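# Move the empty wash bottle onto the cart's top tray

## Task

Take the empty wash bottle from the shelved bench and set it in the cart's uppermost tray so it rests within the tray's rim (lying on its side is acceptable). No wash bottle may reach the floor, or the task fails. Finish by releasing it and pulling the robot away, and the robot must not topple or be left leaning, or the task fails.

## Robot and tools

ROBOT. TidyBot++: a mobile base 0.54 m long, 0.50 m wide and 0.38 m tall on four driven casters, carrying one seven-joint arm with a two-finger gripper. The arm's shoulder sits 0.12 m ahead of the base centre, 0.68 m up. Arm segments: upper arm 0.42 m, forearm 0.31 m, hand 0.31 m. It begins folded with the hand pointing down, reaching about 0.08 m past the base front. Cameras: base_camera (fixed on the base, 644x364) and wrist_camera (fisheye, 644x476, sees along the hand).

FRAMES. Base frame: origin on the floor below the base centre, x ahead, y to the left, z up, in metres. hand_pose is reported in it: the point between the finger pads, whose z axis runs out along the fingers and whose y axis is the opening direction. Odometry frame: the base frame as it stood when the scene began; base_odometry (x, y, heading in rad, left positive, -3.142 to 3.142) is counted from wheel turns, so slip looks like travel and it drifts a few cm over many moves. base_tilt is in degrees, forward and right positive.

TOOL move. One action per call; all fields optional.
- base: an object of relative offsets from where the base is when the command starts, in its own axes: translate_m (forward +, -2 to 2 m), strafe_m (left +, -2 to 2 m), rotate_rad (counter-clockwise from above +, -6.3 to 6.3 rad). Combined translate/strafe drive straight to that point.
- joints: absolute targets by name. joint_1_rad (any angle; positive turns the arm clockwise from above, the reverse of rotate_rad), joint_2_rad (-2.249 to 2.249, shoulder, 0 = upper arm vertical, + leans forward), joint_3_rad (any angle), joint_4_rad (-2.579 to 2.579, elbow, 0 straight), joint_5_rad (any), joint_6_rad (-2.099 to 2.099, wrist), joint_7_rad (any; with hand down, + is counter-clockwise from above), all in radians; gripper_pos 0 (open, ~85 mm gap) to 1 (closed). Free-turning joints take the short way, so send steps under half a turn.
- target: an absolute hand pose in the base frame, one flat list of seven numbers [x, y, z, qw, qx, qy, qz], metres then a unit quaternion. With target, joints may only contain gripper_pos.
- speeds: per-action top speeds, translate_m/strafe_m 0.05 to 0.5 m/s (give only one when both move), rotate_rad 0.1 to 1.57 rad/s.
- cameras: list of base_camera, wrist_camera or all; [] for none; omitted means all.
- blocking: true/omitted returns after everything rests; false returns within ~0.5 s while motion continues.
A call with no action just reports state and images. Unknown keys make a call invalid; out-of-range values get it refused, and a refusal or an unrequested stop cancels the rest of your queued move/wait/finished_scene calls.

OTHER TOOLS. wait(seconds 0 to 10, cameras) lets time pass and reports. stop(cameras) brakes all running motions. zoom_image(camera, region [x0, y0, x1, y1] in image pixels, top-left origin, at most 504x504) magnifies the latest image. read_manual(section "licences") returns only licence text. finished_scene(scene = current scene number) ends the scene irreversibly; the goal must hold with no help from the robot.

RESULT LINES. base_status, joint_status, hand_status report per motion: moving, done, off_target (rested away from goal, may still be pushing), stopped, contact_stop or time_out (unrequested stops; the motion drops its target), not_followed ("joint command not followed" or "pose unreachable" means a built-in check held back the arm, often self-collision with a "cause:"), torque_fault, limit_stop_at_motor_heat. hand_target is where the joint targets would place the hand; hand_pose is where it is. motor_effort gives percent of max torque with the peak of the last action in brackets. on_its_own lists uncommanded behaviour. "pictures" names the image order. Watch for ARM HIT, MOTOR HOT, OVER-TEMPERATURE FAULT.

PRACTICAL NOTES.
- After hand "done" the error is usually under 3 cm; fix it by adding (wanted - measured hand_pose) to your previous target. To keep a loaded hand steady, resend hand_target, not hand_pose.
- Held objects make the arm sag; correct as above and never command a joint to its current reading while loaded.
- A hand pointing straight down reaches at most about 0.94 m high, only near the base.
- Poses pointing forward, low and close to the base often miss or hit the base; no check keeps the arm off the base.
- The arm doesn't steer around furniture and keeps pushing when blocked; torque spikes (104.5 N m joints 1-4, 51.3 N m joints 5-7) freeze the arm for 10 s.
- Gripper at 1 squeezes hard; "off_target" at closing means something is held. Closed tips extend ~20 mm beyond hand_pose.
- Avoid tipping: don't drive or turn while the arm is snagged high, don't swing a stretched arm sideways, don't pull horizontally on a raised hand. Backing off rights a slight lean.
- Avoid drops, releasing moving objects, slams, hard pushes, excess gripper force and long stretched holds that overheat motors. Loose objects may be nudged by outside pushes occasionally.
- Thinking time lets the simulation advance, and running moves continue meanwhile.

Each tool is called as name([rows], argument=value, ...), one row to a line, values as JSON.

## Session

move(joints={"joint_1_rad": 0.0, "joint_2_rad": -0.4, "joint_3_rad": 3.14, "joint_4_rad": -1.9, "joint_5_rad": 0.0, "joint_6_rad": -0.3, "joint_7_rad": 1.54}, cameras=["wrist_camera"])

Scene clock: 1.90 s.
move: done
base_odometry: x=+0.000 y=+0.000 heading=+0.000
base_tilt: forward=+0.0 right=+0.0
base_status: not commanded
joint_positions: joint_1_rad=+0.016 joint_2_rad=-0.391 joint_3_rad=+3.125 joint_4_rad=-1.907 joint_5_rad=-0.016 joint_6_rad=-0.363 joint_7_rad=+1.589 gripper_pos=+0.000
joint_status: all done
motor_effort: joint_1_rad=-2(3) joint_2_rad=-7(8) joint_3_rad=+1(2) joint_4_rad=+22(22) joint_5_rad=-2(2) joint_6_rad=+9(9) joint_7_rad=+0(1)
hand_pose: x=+0.5692 y=+0.0047 z=+0.9935 quat_wxyz=(+0.002, +0.807, +0.005, +0.590) (m; base frame)
hand_target: x=+0.5719 y=+0.0022 z=+1.0209 quat_wxyz=(-0.010, +0.783, -0.011, +0.622) (m; base frame)
hand_status: not commanded
pictures: wrist_camera

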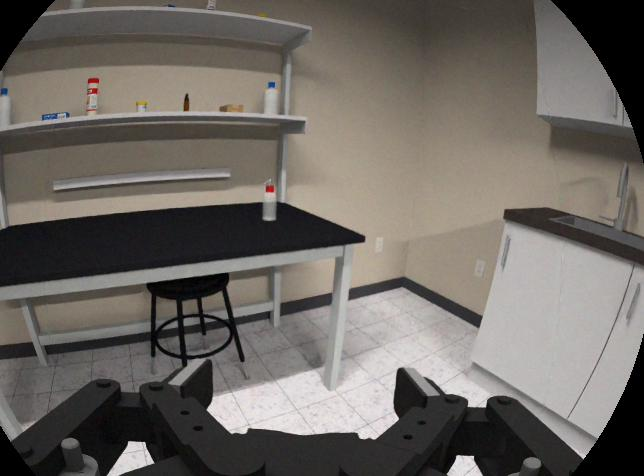

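zoom_image(camera="wrist_camera", region=[210, 160, 330, 250])

move(joints={"joint_1_rad": -1.7}, cameras=["wrist_camera"])

Scaled by 4.200.

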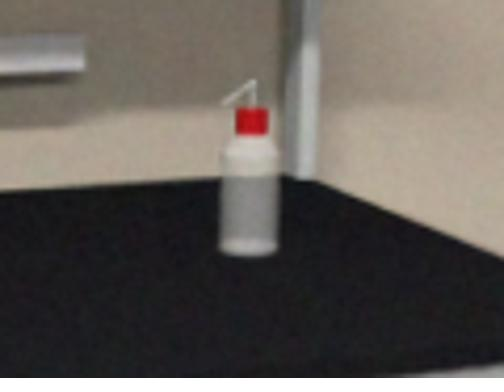

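Scene clock: 5.27 s.
move: done
base_odometry: x=+0.000 y=+0.000 heading=+0.000
base_tilt: forward=+0.0 right=-0.1
base_status: not commanded
joint_positions: joint_1_rad=-1.686 joint_2_rad=-0.391 joint_3_rad=+3.129 joint_4_rad=-1.907 joint_5_rad=-0.016 joint_6_rad=-0.357 joint_7_rad=+1.589 gripper_pos=+0.000
joint_status: all done
motor_effort: joint_1_rad=-2(3) joint_2_rad=-8(9) joint_3_rad=+0(2) joint_4_rad=+21(22) joint_5_rad=-1(2) joint_6_rad=+9(9) joint_7_rad=+1(1)
hand_pose: x=+0.0577 y=+0.4466 z=+0.9953 quat_wxyz=(-0.444, +0.529, +0.607, +0.392) (m; base frame)
hand_target: x=+0.0584 y=+0.4488 z=+1.0209 quat_wxyz=(-0.473, +0.525, +0.581, +0.403) (m; base frame)
hand_status: not commanded
pictures: wrist_camera

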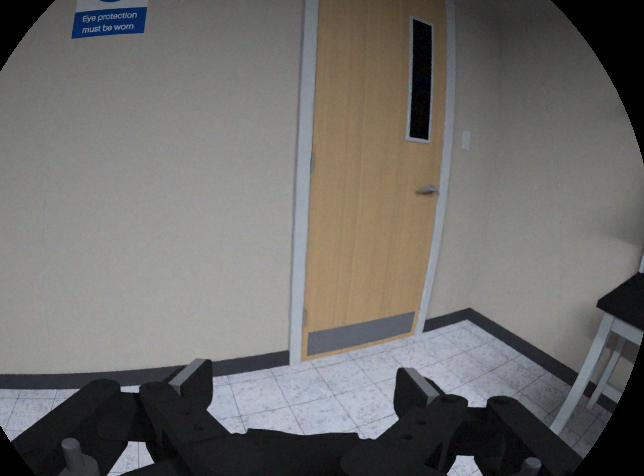

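move(joints={"joint_1_rad": -2.9}, cameras=["wrist_camera"])

Scene clock: 7.93 s.
move: done
base_odometry: x=+0.000 y=+0.000 heading=+0.000
base_tilt: forward=+0.1 right=+0.0
base_status: not commanded
joint_positions: joint_1_rad=-2.886 joint_2_rad=-0.391 joint_3_rad=+3.130 joint_4_rad=-1.907 joint_5_rad=-0.016 joint_6_rad=-0.357 joint_7_rad=+1.589 gripper_pos=+0.000
joint_status: all done
motor_effort: joint_1_rad=-2(3) joint_2_rad=-7(8) joint_3_rad=+0(2) joint_4_rad=+22(22) joint_5_rad=-1(2) joint_6_rad=+9(9) joint_7_rad=+1(1)
hand_pose: x=-0.3193 y=+0.1054 z=+0.9954 quat_wxyz=(-0.588, +0.094, +0.800, +0.073) (m; base frame)
hand_target: x=-0.3212 y=+0.1062 z=+1.0209 quat_wxyz=(-0.618, +0.106, +0.776, +0.065) (m; base frame)
hand_status: not commanded
pictures: wrist_camera

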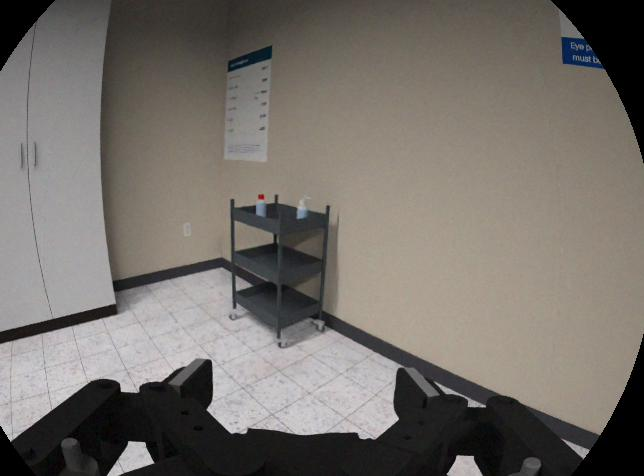

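zoom_image(camera="wrist_camera", region=[220, 185, 340, 355])

Scaled by 2.965.

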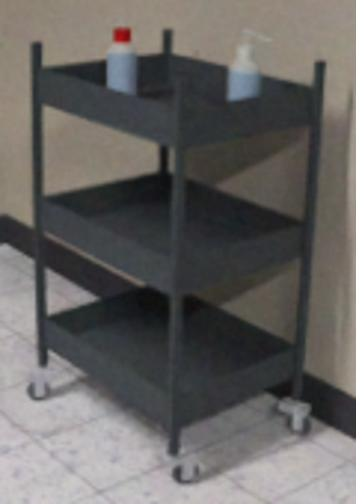

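move(base={"translate_m": 0.97, "strafe_m": -0.4, "rotate_rad": 0.562}, joints={"joint_1_rad": 0.0})

zoom_image(camera="wrist_camera", region=[200, 160, 400, 340])

Scene clock: 15.07 s.
move: done
base_odometry: x=+0.970 y=-0.400 heading=+0.562
base_tilt: forward=+0.2 right=+0.0
base_status: done
joint_positions: joint_1_rad=-0.015 joint_2_rad=-0.394 joint_3_rad=+3.138 joint_4_rad=-1.907 joint_5_rad=-0.016 joint_6_rad=-0.354 joint_7_rad=+1.589 gripper_pos=+0.000
joint_status: all done
motor_effort: joint_1_rad=-2(3) joint_2_rad=-7(11) joint_3_rad=+1(2) joint_4_rad=+22(22) joint_5_rad=-1(2) joint_6_rad=+9(9) joint_7_rad=+0(1)
hand_pose: x=+0.5688 y=+0.0115 z=+0.9979 quat_wxyz=(-0.006, +0.804, +0.011, +0.595) (m; base frame)
hand_target: x=+0.5719 y=+0.0022 z=+1.0209 quat_wxyz=(-0.010, +0.783, -0.011, +0.622) (m; base frame)
hand_status: not commanded
pictures: base_camera, wrist_camera

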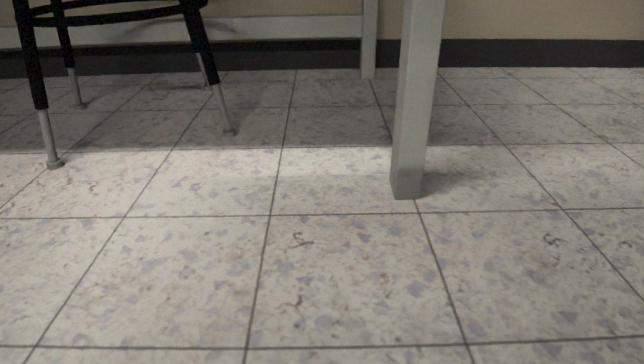

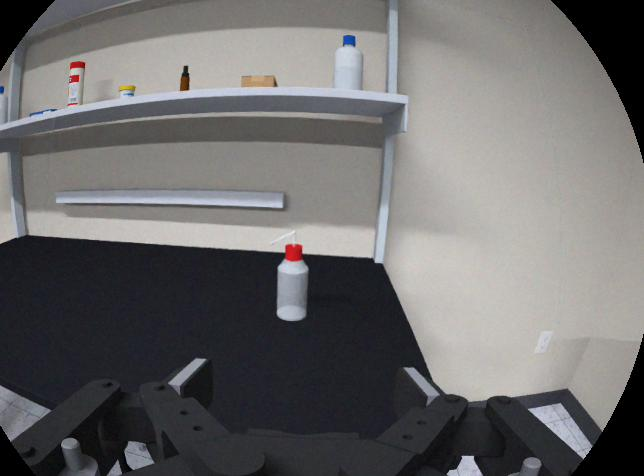

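Scaled by 2.520.

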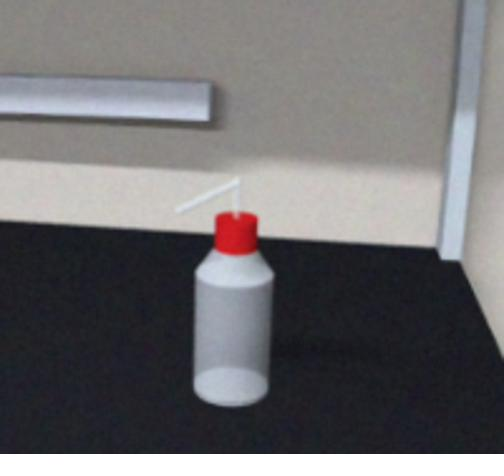

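move(base={"translate_m": 0.26, "strafe_m": 0.038}, speeds={"translate_m": 0.3}, target=[0.63, 0.0, 0.955, -0.03, 0.7696, -0.0345, 0.6365], cameras=["wrist_camera"])

Scene clock: 17.67 s.
move: done
base_odometry: x=+1.170 y=-0.229 heading=+0.562
base_tilt: forward=+0.1 right=-0.2
base_status: done
joint_positions: joint_1_rad=-0.022 joint_2_rad=-0.239 joint_3_rad=+3.162 joint_4_rad=-2.050 joint_5_rad=-0.016 joint_6_rad=+0.002 joint_7_rad=+1.583 gripper_pos=+0.000
joint_status: not commanded
motor_effort: joint_1_rad=-2(2) joint_2_rad=-12(16) joint_3_rad=+0(1) joint_4_rad=+21(23) joint_5_rad=-1(2) joint_6_rad=+9(10) joint_7_rad=+0(1)
hand_pose: x=+0.6275 y=+0.0010 z=+0.9420 quat_wxyz=(-0.004, +0.786, -0.002, +0.618) (m; base frame)
hand_target: x=+0.6300 y=+0.0000 z=+0.9550 quat_wxyz=(-0.030, +0.770, -0.035, +0.637) (m; base frame)
hand_status: done (0.013 m and 5.6 deg from the pose sent, 0.076 m and 8.5 deg at the start)
pictures: wrist_camera

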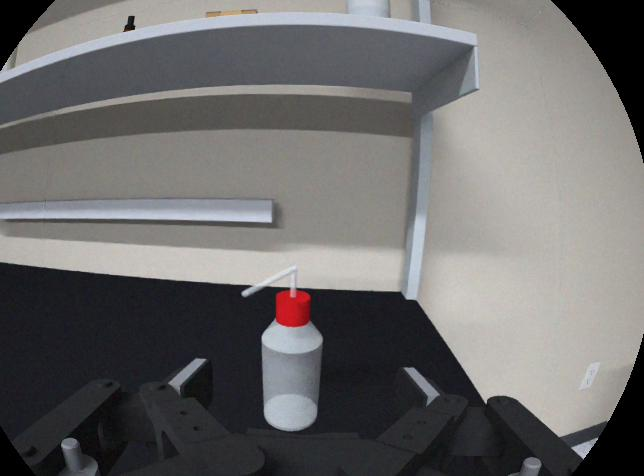

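move(target=[0.724, 0.006, 0.932, -0.03, 0.7596, -0.0345, 0.6482], cameras=["wrist_camera"])

Scene clock: 19.57 s.
move: done
base_odometry: x=+1.170 y=-0.229 heading=+0.562
base_tilt: forward=+0.1 right=-0.1
base_status: not commanded
joint_positions: joint_1_rad=-0.022 joint_2_rad=+0.008 joint_3_rad=+3.162 joint_4_rad=-1.961 joint_5_rad=-0.016 joint_6_rad=+0.181 joint_7_rad=+1.583 gripper_pos=+0.000
joint_status: not commanded
motor_effort: joint_1_rad=-2(2) joint_2_rad=-21(22) joint_3_rad=+0(2) joint_4_rad=+20(21) joint_5_rad=-1(2) joint_6_rad=+9(9) joint_7_rad=+0(1)
hand_pose: x=+0.7164 y=+0.0014 z=+0.9134 quat_wxyz=(+0.000, +0.780, -0.002, +0.626) (m; base frame)
hand_target: x=+0.7240 y=+0.0060 z=+0.9320 quat_wxyz=(-0.030, +0.760, -0.035, +0.648) (m; base frame)
hand_status: done (0.021 m and 6.1 deg from the pose sent, 0.097 m and 6.7 deg at the start)
pictures: wrist_camera

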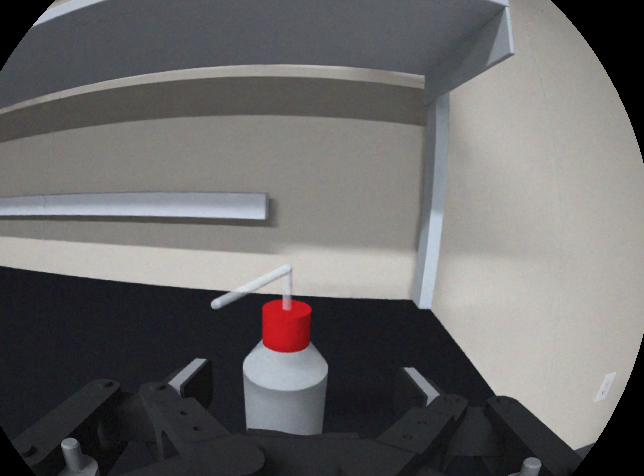

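move(target=[0.79, 0.014, 0.918, -0.03, 0.7596, -0.0345, 0.6482], cameras=["wrist_camera"])

Scene clock: 21.30 s.
move: done
base_odometry: x=+1.170 y=-0.229 heading=+0.562
base_tilt: forward=+0.1 right=+0.0
base_status: not commanded
joint_positions: joint_1_rad=-0.059 joint_2_rad=+0.170 joint_3_rad=+3.173 joint_4_rad=-1.819 joint_5_rad=-0.028 joint_6_rad=+0.208 joint_7_rad=+1.583 gripper_pos=+0.000
joint_status: not commanded
motor_effort: joint_1_rad=-2(2) joint_2_rad=-26(29) joint_3_rad=+0(1) joint_4_rad=+20(21) joint_5_rad=-1(2) joint_6_rad=+9(10) joint_7_rad=+0(0)
hand_pose: x=+0.7821 y=+0.0192 z=+0.9035 quat_wxyz=(-0.009, +0.778, +0.005, +0.629) (m; base frame)
hand_target: x=+0.7900 y=+0.0140 z=+0.9180 quat_wxyz=(-0.030, +0.760, -0.035, +0.648) (m; base frame)
hand_status: done (0.017 m and 5.9 deg from the pose sent, 0.075 m and 6.1 deg at the start)
pictures: wrist_camera

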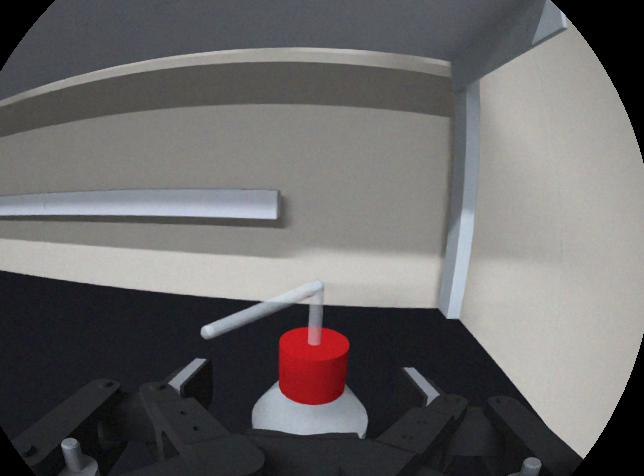

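move(target=[0.788, 0.006, 0.925, -0.03, 0.7596, -0.0345, 0.6482], cameras=["wrist_camera"])

Scene clock: 22.60 s.
move: done
base_odometry: x=+1.170 y=-0.229 heading=+0.562
base_tilt: forward=+0.1 right=+0.0
base_status: not commanded
joint_positions: joint_1_rad=-0.027 joint_2_rad=+0.170 joint_3_rad=+3.156 joint_4_rad=-1.809 joint_5_rad=-0.028 joint_6_rad=+0.208 joint_7_rad=+1.564 gripper_pos=+0.000
joint_status: not commanded
motor_effort: joint_1_rad=-2(3) joint_2_rad=-28(28) joint_3_rad=-1(1) joint_4_rad=+20(21) joint_5_rad=-1(2) joint_6_rad=+9(10) joint_7_rad=+0(0)
hand_pose: x=+0.7840 y=+0.0091 z=+0.9096 quat_wxyz=(-0.012, +0.774, -0.009, +0.633) (m; base frame)
hand_target: x=+0.7880 y=+0.0060 z=+0.9250 quat_wxyz=(-0.030, +0.760, -0.035, +0.648) (m; base frame)
hand_status: done (0.016 m and 4.3 deg from the pose sent, 0.026 m and 5.9 deg at the start)
pictures: wrist_camera

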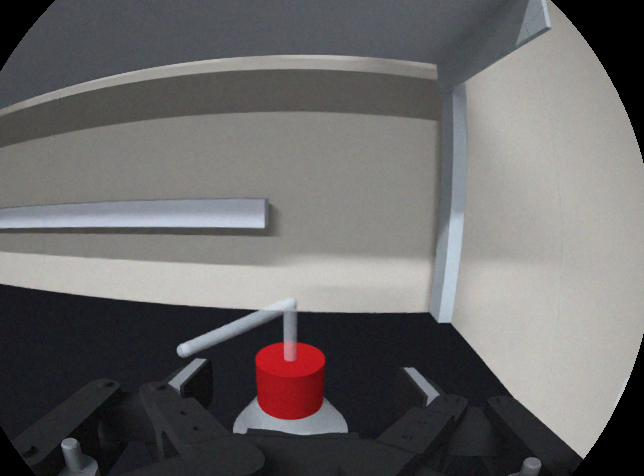

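move(joints={"gripper_pos": 0.75}, cameras=["wrist_camera"])

Scene clock: 23.93 s.
move: off_target
base_odometry: x=+1.170 y=-0.229 heading=+0.562
base_tilt: forward=+0.2 right=-0.1
base_status: not commanded
joint_positions: joint_1_rad=-0.027 joint_2_rad=+0.170 joint_3_rad=+3.156 joint_4_rad=-1.808 joint_5_rad=-0.028 joint_6_rad=+0.208 joint_7_rad=+1.564 gripper_pos=+0.692
joint_status: gripper_pos off_target (ended at +0.692, target +0.750)
motor_effort: joint_1_rad=-2(2) joint_2_rad=-28(28) joint_3_rad=+0(1) joint_4_rad=+21(21) joint_5_rad=-1(2) joint_6_rad=+9(10) joint_7_rad=+0(0)
hand_pose: x=+0.7841 y=+0.0091 z=+0.9099 quat_wxyz=(-0.012, +0.774, -0.009, +0.633) (m; base frame)
hand_target: x=+0.7880 y=+0.0060 z=+0.9250 quat_wxyz=(-0.030, +0.760, -0.035, +0.648) (m; base frame)
hand_status: not commanded
pictures: wrist_camera

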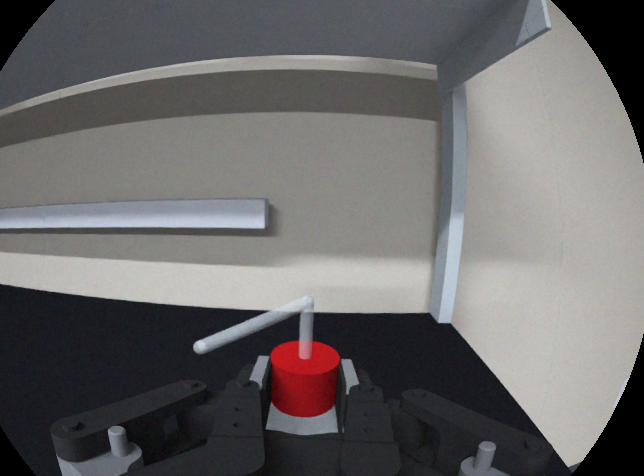

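move(target=[0.785, 0.006, 0.98, -0.03, 0.7696, -0.0345, 0.6365], joints={"gripper_pos": 0.8}, cameras=["wrist_camera"])

move(base={"translate_m": -0.42}, target=[0.6, 0.0, 0.96, -0.03, 0.7696, -0.0345, 0.6365], cameras=[])

move(base={"translate_m": -1.80, "strafe_m": 1.13, "rotate_rad": 1.665}, speeds={"rotate_rad": 0.7}, joints={"joint_1_rad": 0.2, "joint_6_rad": -0.4})

Scene clock: 26.67 s.
move: off_target
base_odometry: x=+1.170 y=-0.229 heading=+0.562
base_tilt: forward=+0.1 right=+0.0
base_status: not commanded
joint_positions: joint_1_rad=-0.045 joint_2_rad=+0.118 joint_3_rad=+3.185 joint_4_rad=-1.650 joint_5_rad=-0.028 joint_6_rad=+0.068 joint_7_rad=+1.564 gripper_pos=+0.692
joint_status: gripper_pos off_target (ended at +0.692, target +0.800)
motor_effort: joint_1_rad=-2(2) joint_2_rad=-27(29) joint_3_rad=+0(1) joint_4_rad=+22(22) joint_5_rad=-1(2) joint_6_rad=+10(11) joint_7_rad=+1(1)
hand_pose: x=+0.7859 y=+0.0038 z=+0.9978 quat_wxyz=(-0.009, +0.751, -0.011, +0.660) (m; base frame)
hand_target: x=+0.7850 y=+0.0060 z=+0.9800 quat_wxyz=(-0.030, +0.770, -0.035, +0.637) (m; base frame)
hand_status: done (0.018 m and 4.9 deg from the pose sent, 0.070 m and 3.6 deg at the start)
pictures: wrist_camera

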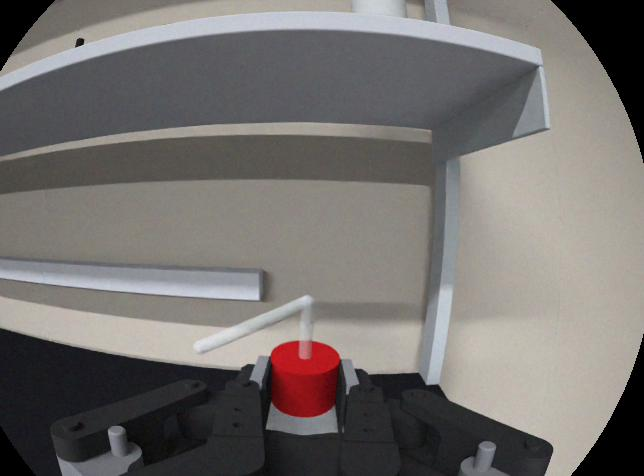

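Scene clock: 28.87 s.
move: done
base_odometry: x=+0.814 y=-0.453 heading=+0.562
base_tilt: forward=+0.0 right=+0.0
base_status: done
joint_positions: joint_1_rad=-0.037 joint_2_rad=-0.330 joint_3_rad=+3.178 joint_4_rad=-2.080 joint_5_rad=-0.028 joint_6_rad=+0.067 joint_7_rad=+1.564 gripper_pos=+0.692
joint_status: not commanded
motor_effort: joint_1_rad=-2(3) joint_2_rad=-10(31) joint_3_rad=+1(1) joint_4_rad=+22(23) joint_5_rad=-1(2) joint_6_rad=+10(10) joint_7_rad=+0(1)
hand_pose: x=+0.6019 y=-0.0013 z=+0.9890 quat_wxyz=(-0.016, +0.746, -0.016, +0.666) (m; base frame)
hand_target: x=+0.6000 y=+0.0000 z=+0.9600 quat_wxyz=(-0.030, +0.770, -0.035, +0.637) (m; base frame)
hand_status: done (0.029 m and 5.1 deg from the pose sent, 0.190 m and 4.9 deg at the start)
pictures: none
No camera images: "cameras" was empty.

Scene clock: 34.57 s.
move: done
base_odometry: x=-1.311 y=-0.456 heading=+2.227
base_tilt: forward=+0.1 right=-0.1
base_status: done
joint_positions: joint_1_rad=+0.189 joint_2_rad=-0.327 joint_3_rad=+3.168 joint_4_rad=-2.082 joint_5_rad=-0.028 joint_6_rad=-0.339 joint_7_rad=+1.564 gripper_pos=+0.692
joint_status: all done
motor_effort: joint_1_rad=-2(3) joint_2_rad=-8(13) joint_3_rad=+0(2) joint_4_rad=+21(22) joint_5_rad=-1(2) joint_6_rad=+8(10) joint_7_rad=+0(1)
hand_pose: x=+0.5532 y=-0.0917 z=+0.8669 quat_wxyz=(+0.038, +0.859, -0.107, +0.499) (m; base frame)
hand_target: x=+0.5417 y=-0.0894 z=+0.8426 quat_wxyz=(+0.022, +0.875, -0.131, +0.466) (m; base frame)
hand_status: not commanded
pictures: base_camera, wrist_camera

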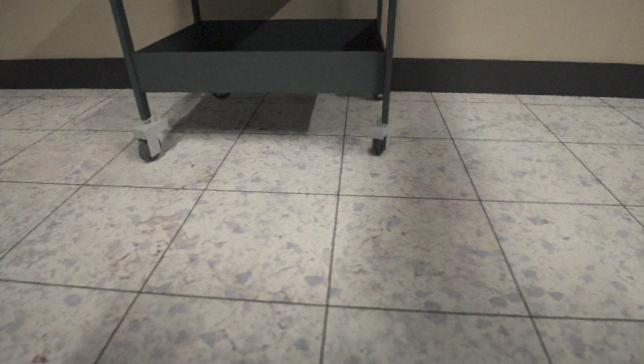

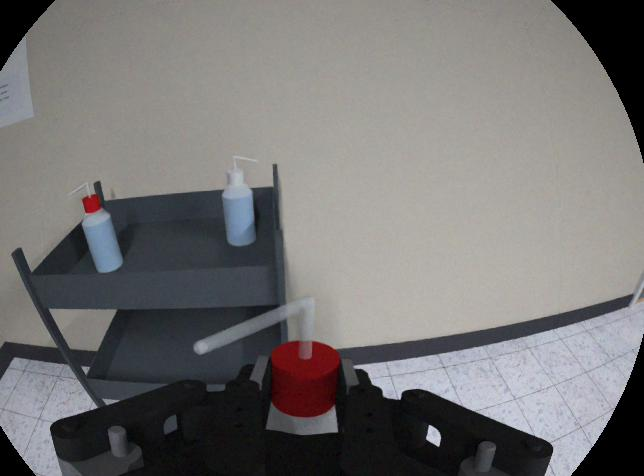

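move(base={"translate_m": 0.155, "strafe_m": 0.066}, speeds={"translate_m": 0.35}, target=[0.6, 0.0, 0.96, -0.03, 0.7596, -0.0345, 0.6482], cameras=["wrist_camera"])

Scene clock: 38.03 s.
move: done
base_odometry: x=-1.458 y=-0.373 heading=+2.227
base_tilt: forward=+0.1 right=+0.0
base_status: done
joint_positions: joint_1_rad=-0.012 joint_2_rad=-0.320 joint_3_rad=+3.163 joint_4_rad=-2.108 joint_5_rad=-0.028 joint_6_rad=+0.013 joint_7_rad=+1.564 gripper_pos=+0.692
joint_status: not commanded
motor_effort: joint_1_rad=-2(3) joint_2_rad=-10(13) joint_3_rad=+0(2) joint_4_rad=+22(22) joint_5_rad=-1(2) joint_6_rad=+9(10) joint_7_rad=+0(1)
hand_pose: x=+0.5985 y=-0.0047 z=+0.9502 quat_wxyz=(-0.011, +0.775, -0.019, +0.631) (m; base frame)
hand_target: x=+0.6000 y=+0.0000 z=+0.9600 quat_wxyz=(-0.030, +0.760, -0.035, +0.648) (m; base frame)
hand_status: done (0.011 m and 3.9 deg from the pose sent, 0.139 m and 23.6 deg at the start)
pictures: wrist_camera

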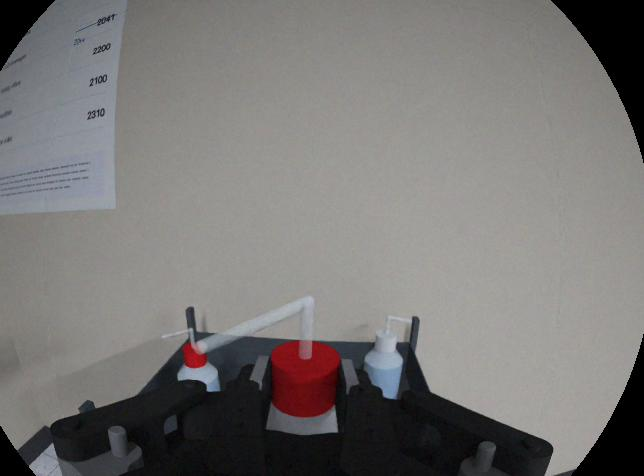

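move(target=[0.78, 0.006, 0.95, -0.03, 0.7596, -0.0345, 0.6482], cameras=["wrist_camera"])

move(target=[0.78, 0.008, 0.84, -0.03, 0.746, -0.0345, 0.664], cameras=["wrist_camera"])

Scene clock: 40.43 s.
move: done
base_odometry: x=-1.458 y=-0.373 heading=+2.227
base_tilt: forward=+0.1 right=-0.1
base_status: not commanded
joint_positions: joint_1_rad=-0.014 joint_2_rad=+0.122 joint_3_rad=+3.163 joint_4_rad=-1.777 joint_5_rad=-0.028 joint_6_rad=+0.105 joint_7_rad=+1.564 gripper_pos=+0.692
joint_status: not commanded
motor_effort: joint_1_rad=-2(2) joint_2_rad=-26(28) joint_3_rad=+0(1) joint_4_rad=+21(22) joint_5_rad=-1(2) joint_6_rad=+10(10) joint_7_rad=+0(1)
hand_pose: x=+0.7715 y=-0.0037 z=+0.9294 quat_wxyz=(-0.006, +0.781, -0.016, +0.624) (m; base frame)
hand_target: x=+0.7800 y=+0.0060 z=+0.9500 quat_wxyz=(-0.030, +0.760, -0.035, +0.648) (m; base frame)
hand_status: done (0.024 m and 5.1 deg from the pose sent, 0.182 m and 3.9 deg at the start)
pictures: wrist_camera

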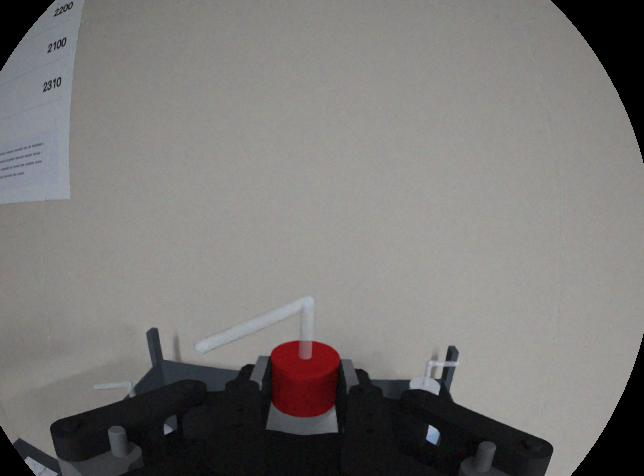

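Scene clock: 42.10 s.
move: done
base_odometry: x=-1.458 y=-0.373 heading=+2.227
base_tilt: forward=+0.1 right=+0.0
base_status: not commanded
joint_positions: joint_1_rad=-0.014 joint_2_rad=+0.275 joint_3_rad=+3.162 joint_4_rad=-2.011 joint_5_rad=-0.028 joint_6_rad=+0.552 joint_7_rad=+1.562 gripper_pos=+0.692
joint_status: not commanded
motor_effort: joint_1_rad=-2(2) joint_2_rad=-29(31) joint_3_rad=+1(1) joint_4_rad=+18(22) joint_5_rad=-1(2) joint_6_rad=+9(11) joint_7_rad=+0(1)
hand_pose: x=+0.7779 y=-0.0061 z=+0.8297 quat_wxyz=(-0.001, +0.762, -0.017, +0.647) (m; base frame)
hand_target: x=+0.7800 y=+0.0080 z=+0.8400 quat_wxyz=(-0.030, +0.746, -0.035, +0.664) (m; base frame)
hand_status: done (0.018 m and 4.7 deg from the pose sent, 0.091 m and 7.0 deg at the start)
pictures: wrist_camera

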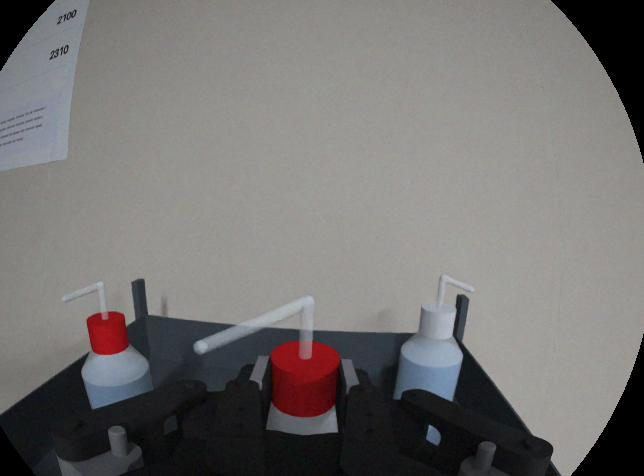

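move(target=[0.78, 0.008, 0.818, -0.03, 0.75, -0.0345, 0.66], cameras=[])

move(target=[0.78, 0.008, 0.803, -0.03, 0.75, -0.0345, 0.66], cameras=["wrist_camera"])

Scene clock: 43.53 s.
move: done
base_odometry: x=-1.458 y=-0.373 heading=+2.227
base_tilt: forward=+0.1 right=+0.0
base_status: not commanded
joint_positions: joint_1_rad=-0.014 joint_2_rad=+0.303 joint_3_rad=+3.160 joint_4_rad=-2.034 joint_5_rad=-0.028 joint_6_rad=+0.611 joint_7_rad=+1.560 gripper_pos=+0.692
joint_status: not commanded
motor_effort: joint_1_rad=-2(2) joint_2_rad=-29(30) joint_3_rad=+0(1) joint_4_rad=+17(18) joint_5_rad=-1(2) joint_6_rad=+10(10) joint_7_rad=+0(1)
hand_pose: x=+0.7786 y=-0.0053 z=+0.8174 quat_wxyz=(-0.002, +0.759, -0.018, +0.650) (m; base frame)
hand_target: x=+0.7800 y=+0.0080 z=+0.8180 quat_wxyz=(-0.030, +0.750, -0.034, +0.660) (m; base frame)
hand_status: done (0.013 m and 4.1 deg from the pose sent, 0.018 m and 4.4 deg at the start)
pictures: none
No camera images: "cameras" was empty.

Scene clock: 44.20 s.
move: done
base_odometry: x=-1.458 y=-0.373 heading=+2.227
base_tilt: forward=+0.1 right=-0.1
base_status: not commanded
joint_positions: joint_1_rad=-0.014 joint_2_rad=+0.326 joint_3_rad=+3.160 joint_4_rad=-2.054 joint_5_rad=-0.028 joint_6_rad=+0.667 joint_7_rad=+1.558 gripper_pos=+0.692
joint_status: not commanded
motor_effort: joint_1_rad=-2(2) joint_2_rad=-28(29) joint_3_rad=-1(1) joint_4_rad=+16(17) joint_5_rad=-1(1) joint_6_rad=+9(10) joint_7_rad=+0(0)
hand_pose: x=+0.7790 y=-0.0053 z=+0.8092 quat_wxyz=(-0.002, +0.755, -0.018, +0.655) (m; base frame)
hand_target: x=+0.7800 y=+0.0080 z=+0.8030 quat_wxyz=(-0.030, +0.750, -0.034, +0.660) (m; base frame)
hand_status: done (0.015 m and 3.8 deg from the pose sent, 0.020 m and 4.1 deg at the start)
pictures: wrist_camera

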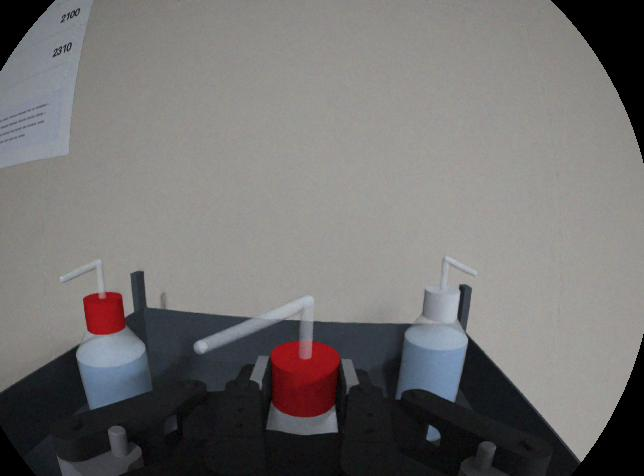

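move(target=[0.78, 0.008, 0.794, -0.03, 0.752, -0.0345, 0.658], cameras=[])

Scene clock: 45.07 s.
move: done
base_odometry: x=-1.458 y=-0.373 heading=+2.227
base_tilt: forward=+0.1 right=+0.0
base_status: not commanded
joint_positions: joint_1_rad=-0.014 joint_2_rad=+0.333 joint_3_rad=+3.160 joint_4_rad=-2.057 joint_5_rad=-0.028 joint_6_rad=+0.689 joint_7_rad=+1.557 gripper_pos=+0.692
joint_status: not commanded
motor_effort: joint_1_rad=-2(2) joint_2_rad=-28(29) joint_3_rad=-1(1) joint_4_rad=+16(16) joint_5_rad=-1(1) joint_6_rad=+9(9) joint_7_rad=+1(1)
hand_pose: x=+0.7798 y=-0.0054 z=+0.8092 quat_wxyz=(-0.002, +0.752, -0.018, +0.659) (m; base frame)
hand_target: x=+0.7800 y=+0.0080 z=+0.7940 quat_wxyz=(-0.030, +0.752, -0.034, +0.658) (m; base frame)
hand_status: done (0.020 m and 3.7 deg from the pose sent, 0.020 m and 3.8 deg at the start)
pictures: none
No camera images: "cameras" was empty.

move(joints={"gripper_pos": 0.25}, cameras=["wrist_camera"])

Scene clock: 46.10 s.
move: done
base_odometry: x=-1.458 y=-0.373 heading=+2.227
base_tilt: forward=+0.1 right=-0.1
base_status: not commanded
joint_positions: joint_1_rad=-0.014 joint_2_rad=+0.339 joint_3_rad=+3.159 joint_4_rad=-2.060 joint_5_rad=-0.028 joint_6_rad=+0.689 joint_7_rad=+1.556 gripper_pos=+0.250
joint_status: all done
motor_effort: joint_1_rad=-2(2) joint_2_rad=-29(30) joint_3_rad=-1(1) joint_4_rad=+16(17) joint_5_rad=-1(2) joint_6_rad=+9(10) joint_7_rad=+0(0)
hand_pose: x=+0.7799 y=-0.0053 z=+0.8036 quat_wxyz=(-0.002, +0.755, -0.018, +0.656) (m; base frame)
hand_target: x=+0.7800 y=+0.0080 z=+0.7940 quat_wxyz=(-0.030, +0.752, -0.034, +0.658) (m; base frame)
hand_status: not commanded
pictures: wrist_camera

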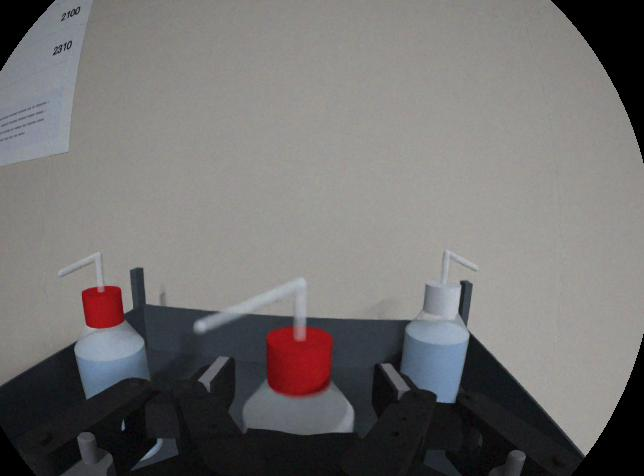

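move(joints={"gripper_pos": 0.0}, cameras=[])

move(base={"translate_m": -0.3}, speeds={"translate_m": 0.3}, cameras=["wrist_camera"])

Scene clock: 47.90 s.
move: done
base_odometry: x=-1.458 y=-0.373 heading=+2.227
base_tilt: forward=+0.2 right=-0.1
base_status: not commanded
joint_positions: joint_1_rad=-0.014 joint_2_rad=+0.339 joint_3_rad=+3.159 joint_4_rad=-2.060 joint_5_rad=-0.028 joint_6_rad=+0.689 joint_7_rad=+1.556 gripper_pos=+0.000
joint_status: all done
motor_effort: joint_1_rad=-2(2) joint_2_rad=-29(29) joint_3_rad=+1(1) joint_4_rad=+16(16) joint_5_rad=-1(2) joint_6_rad=+10(10) joint_7_rad=+0(1)
hand_pose: x=+0.7799 y=-0.0053 z=+0.8036 quat_wxyz=(-0.002, +0.755, -0.018, +0.656) (m; base frame)
hand_target: x=+0.7800 y=+0.0080 z=+0.7940 quat_wxyz=(-0.030, +0.752, -0.034, +0.658) (m; base frame)
hand_status: not commanded
pictures: none
No camera images: "cameras" was empty.

Scene clock: 49.77 s.
move: done
base_odometry: x=-1.275 y=-0.611 heading=+2.227
base_tilt: forward=+0.1 right=+0.0
base_status: done
joint_positions: joint_1_rad=-0.014 joint_2_rad=+0.347 joint_3_rad=+3.157 joint_4_rad=-2.066 joint_5_rad=-0.028 joint_6_rad=+0.689 joint_7_rad=+1.556 gripper_pos=+0.000
joint_status: not commanded
motor_effort: joint_1_rad=-2(3) joint_2_rad=-29(31) joint_3_rad=+0(1) joint_4_rad=+16(17) joint_5_rad=-1(2) joint_6_rad=+9(10) joint_7_rad=+0(1)
hand_pose: x=+0.7791 y=-0.0034 z=+0.7948 quat_wxyz=(-0.003, +0.759, -0.018, +0.650) (m; base frame)
hand_target: x=+0.7800 y=+0.0080 z=+0.7940 quat_wxyz=(-0.030, +0.752, -0.034, +0.658) (m; base frame)
hand_status: not commanded
pictures: wrist_camera

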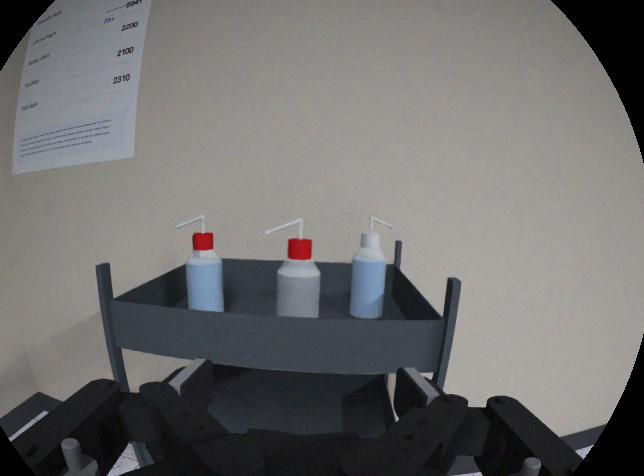

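finished_scene(scene=3)

The scene is finished: the task was done.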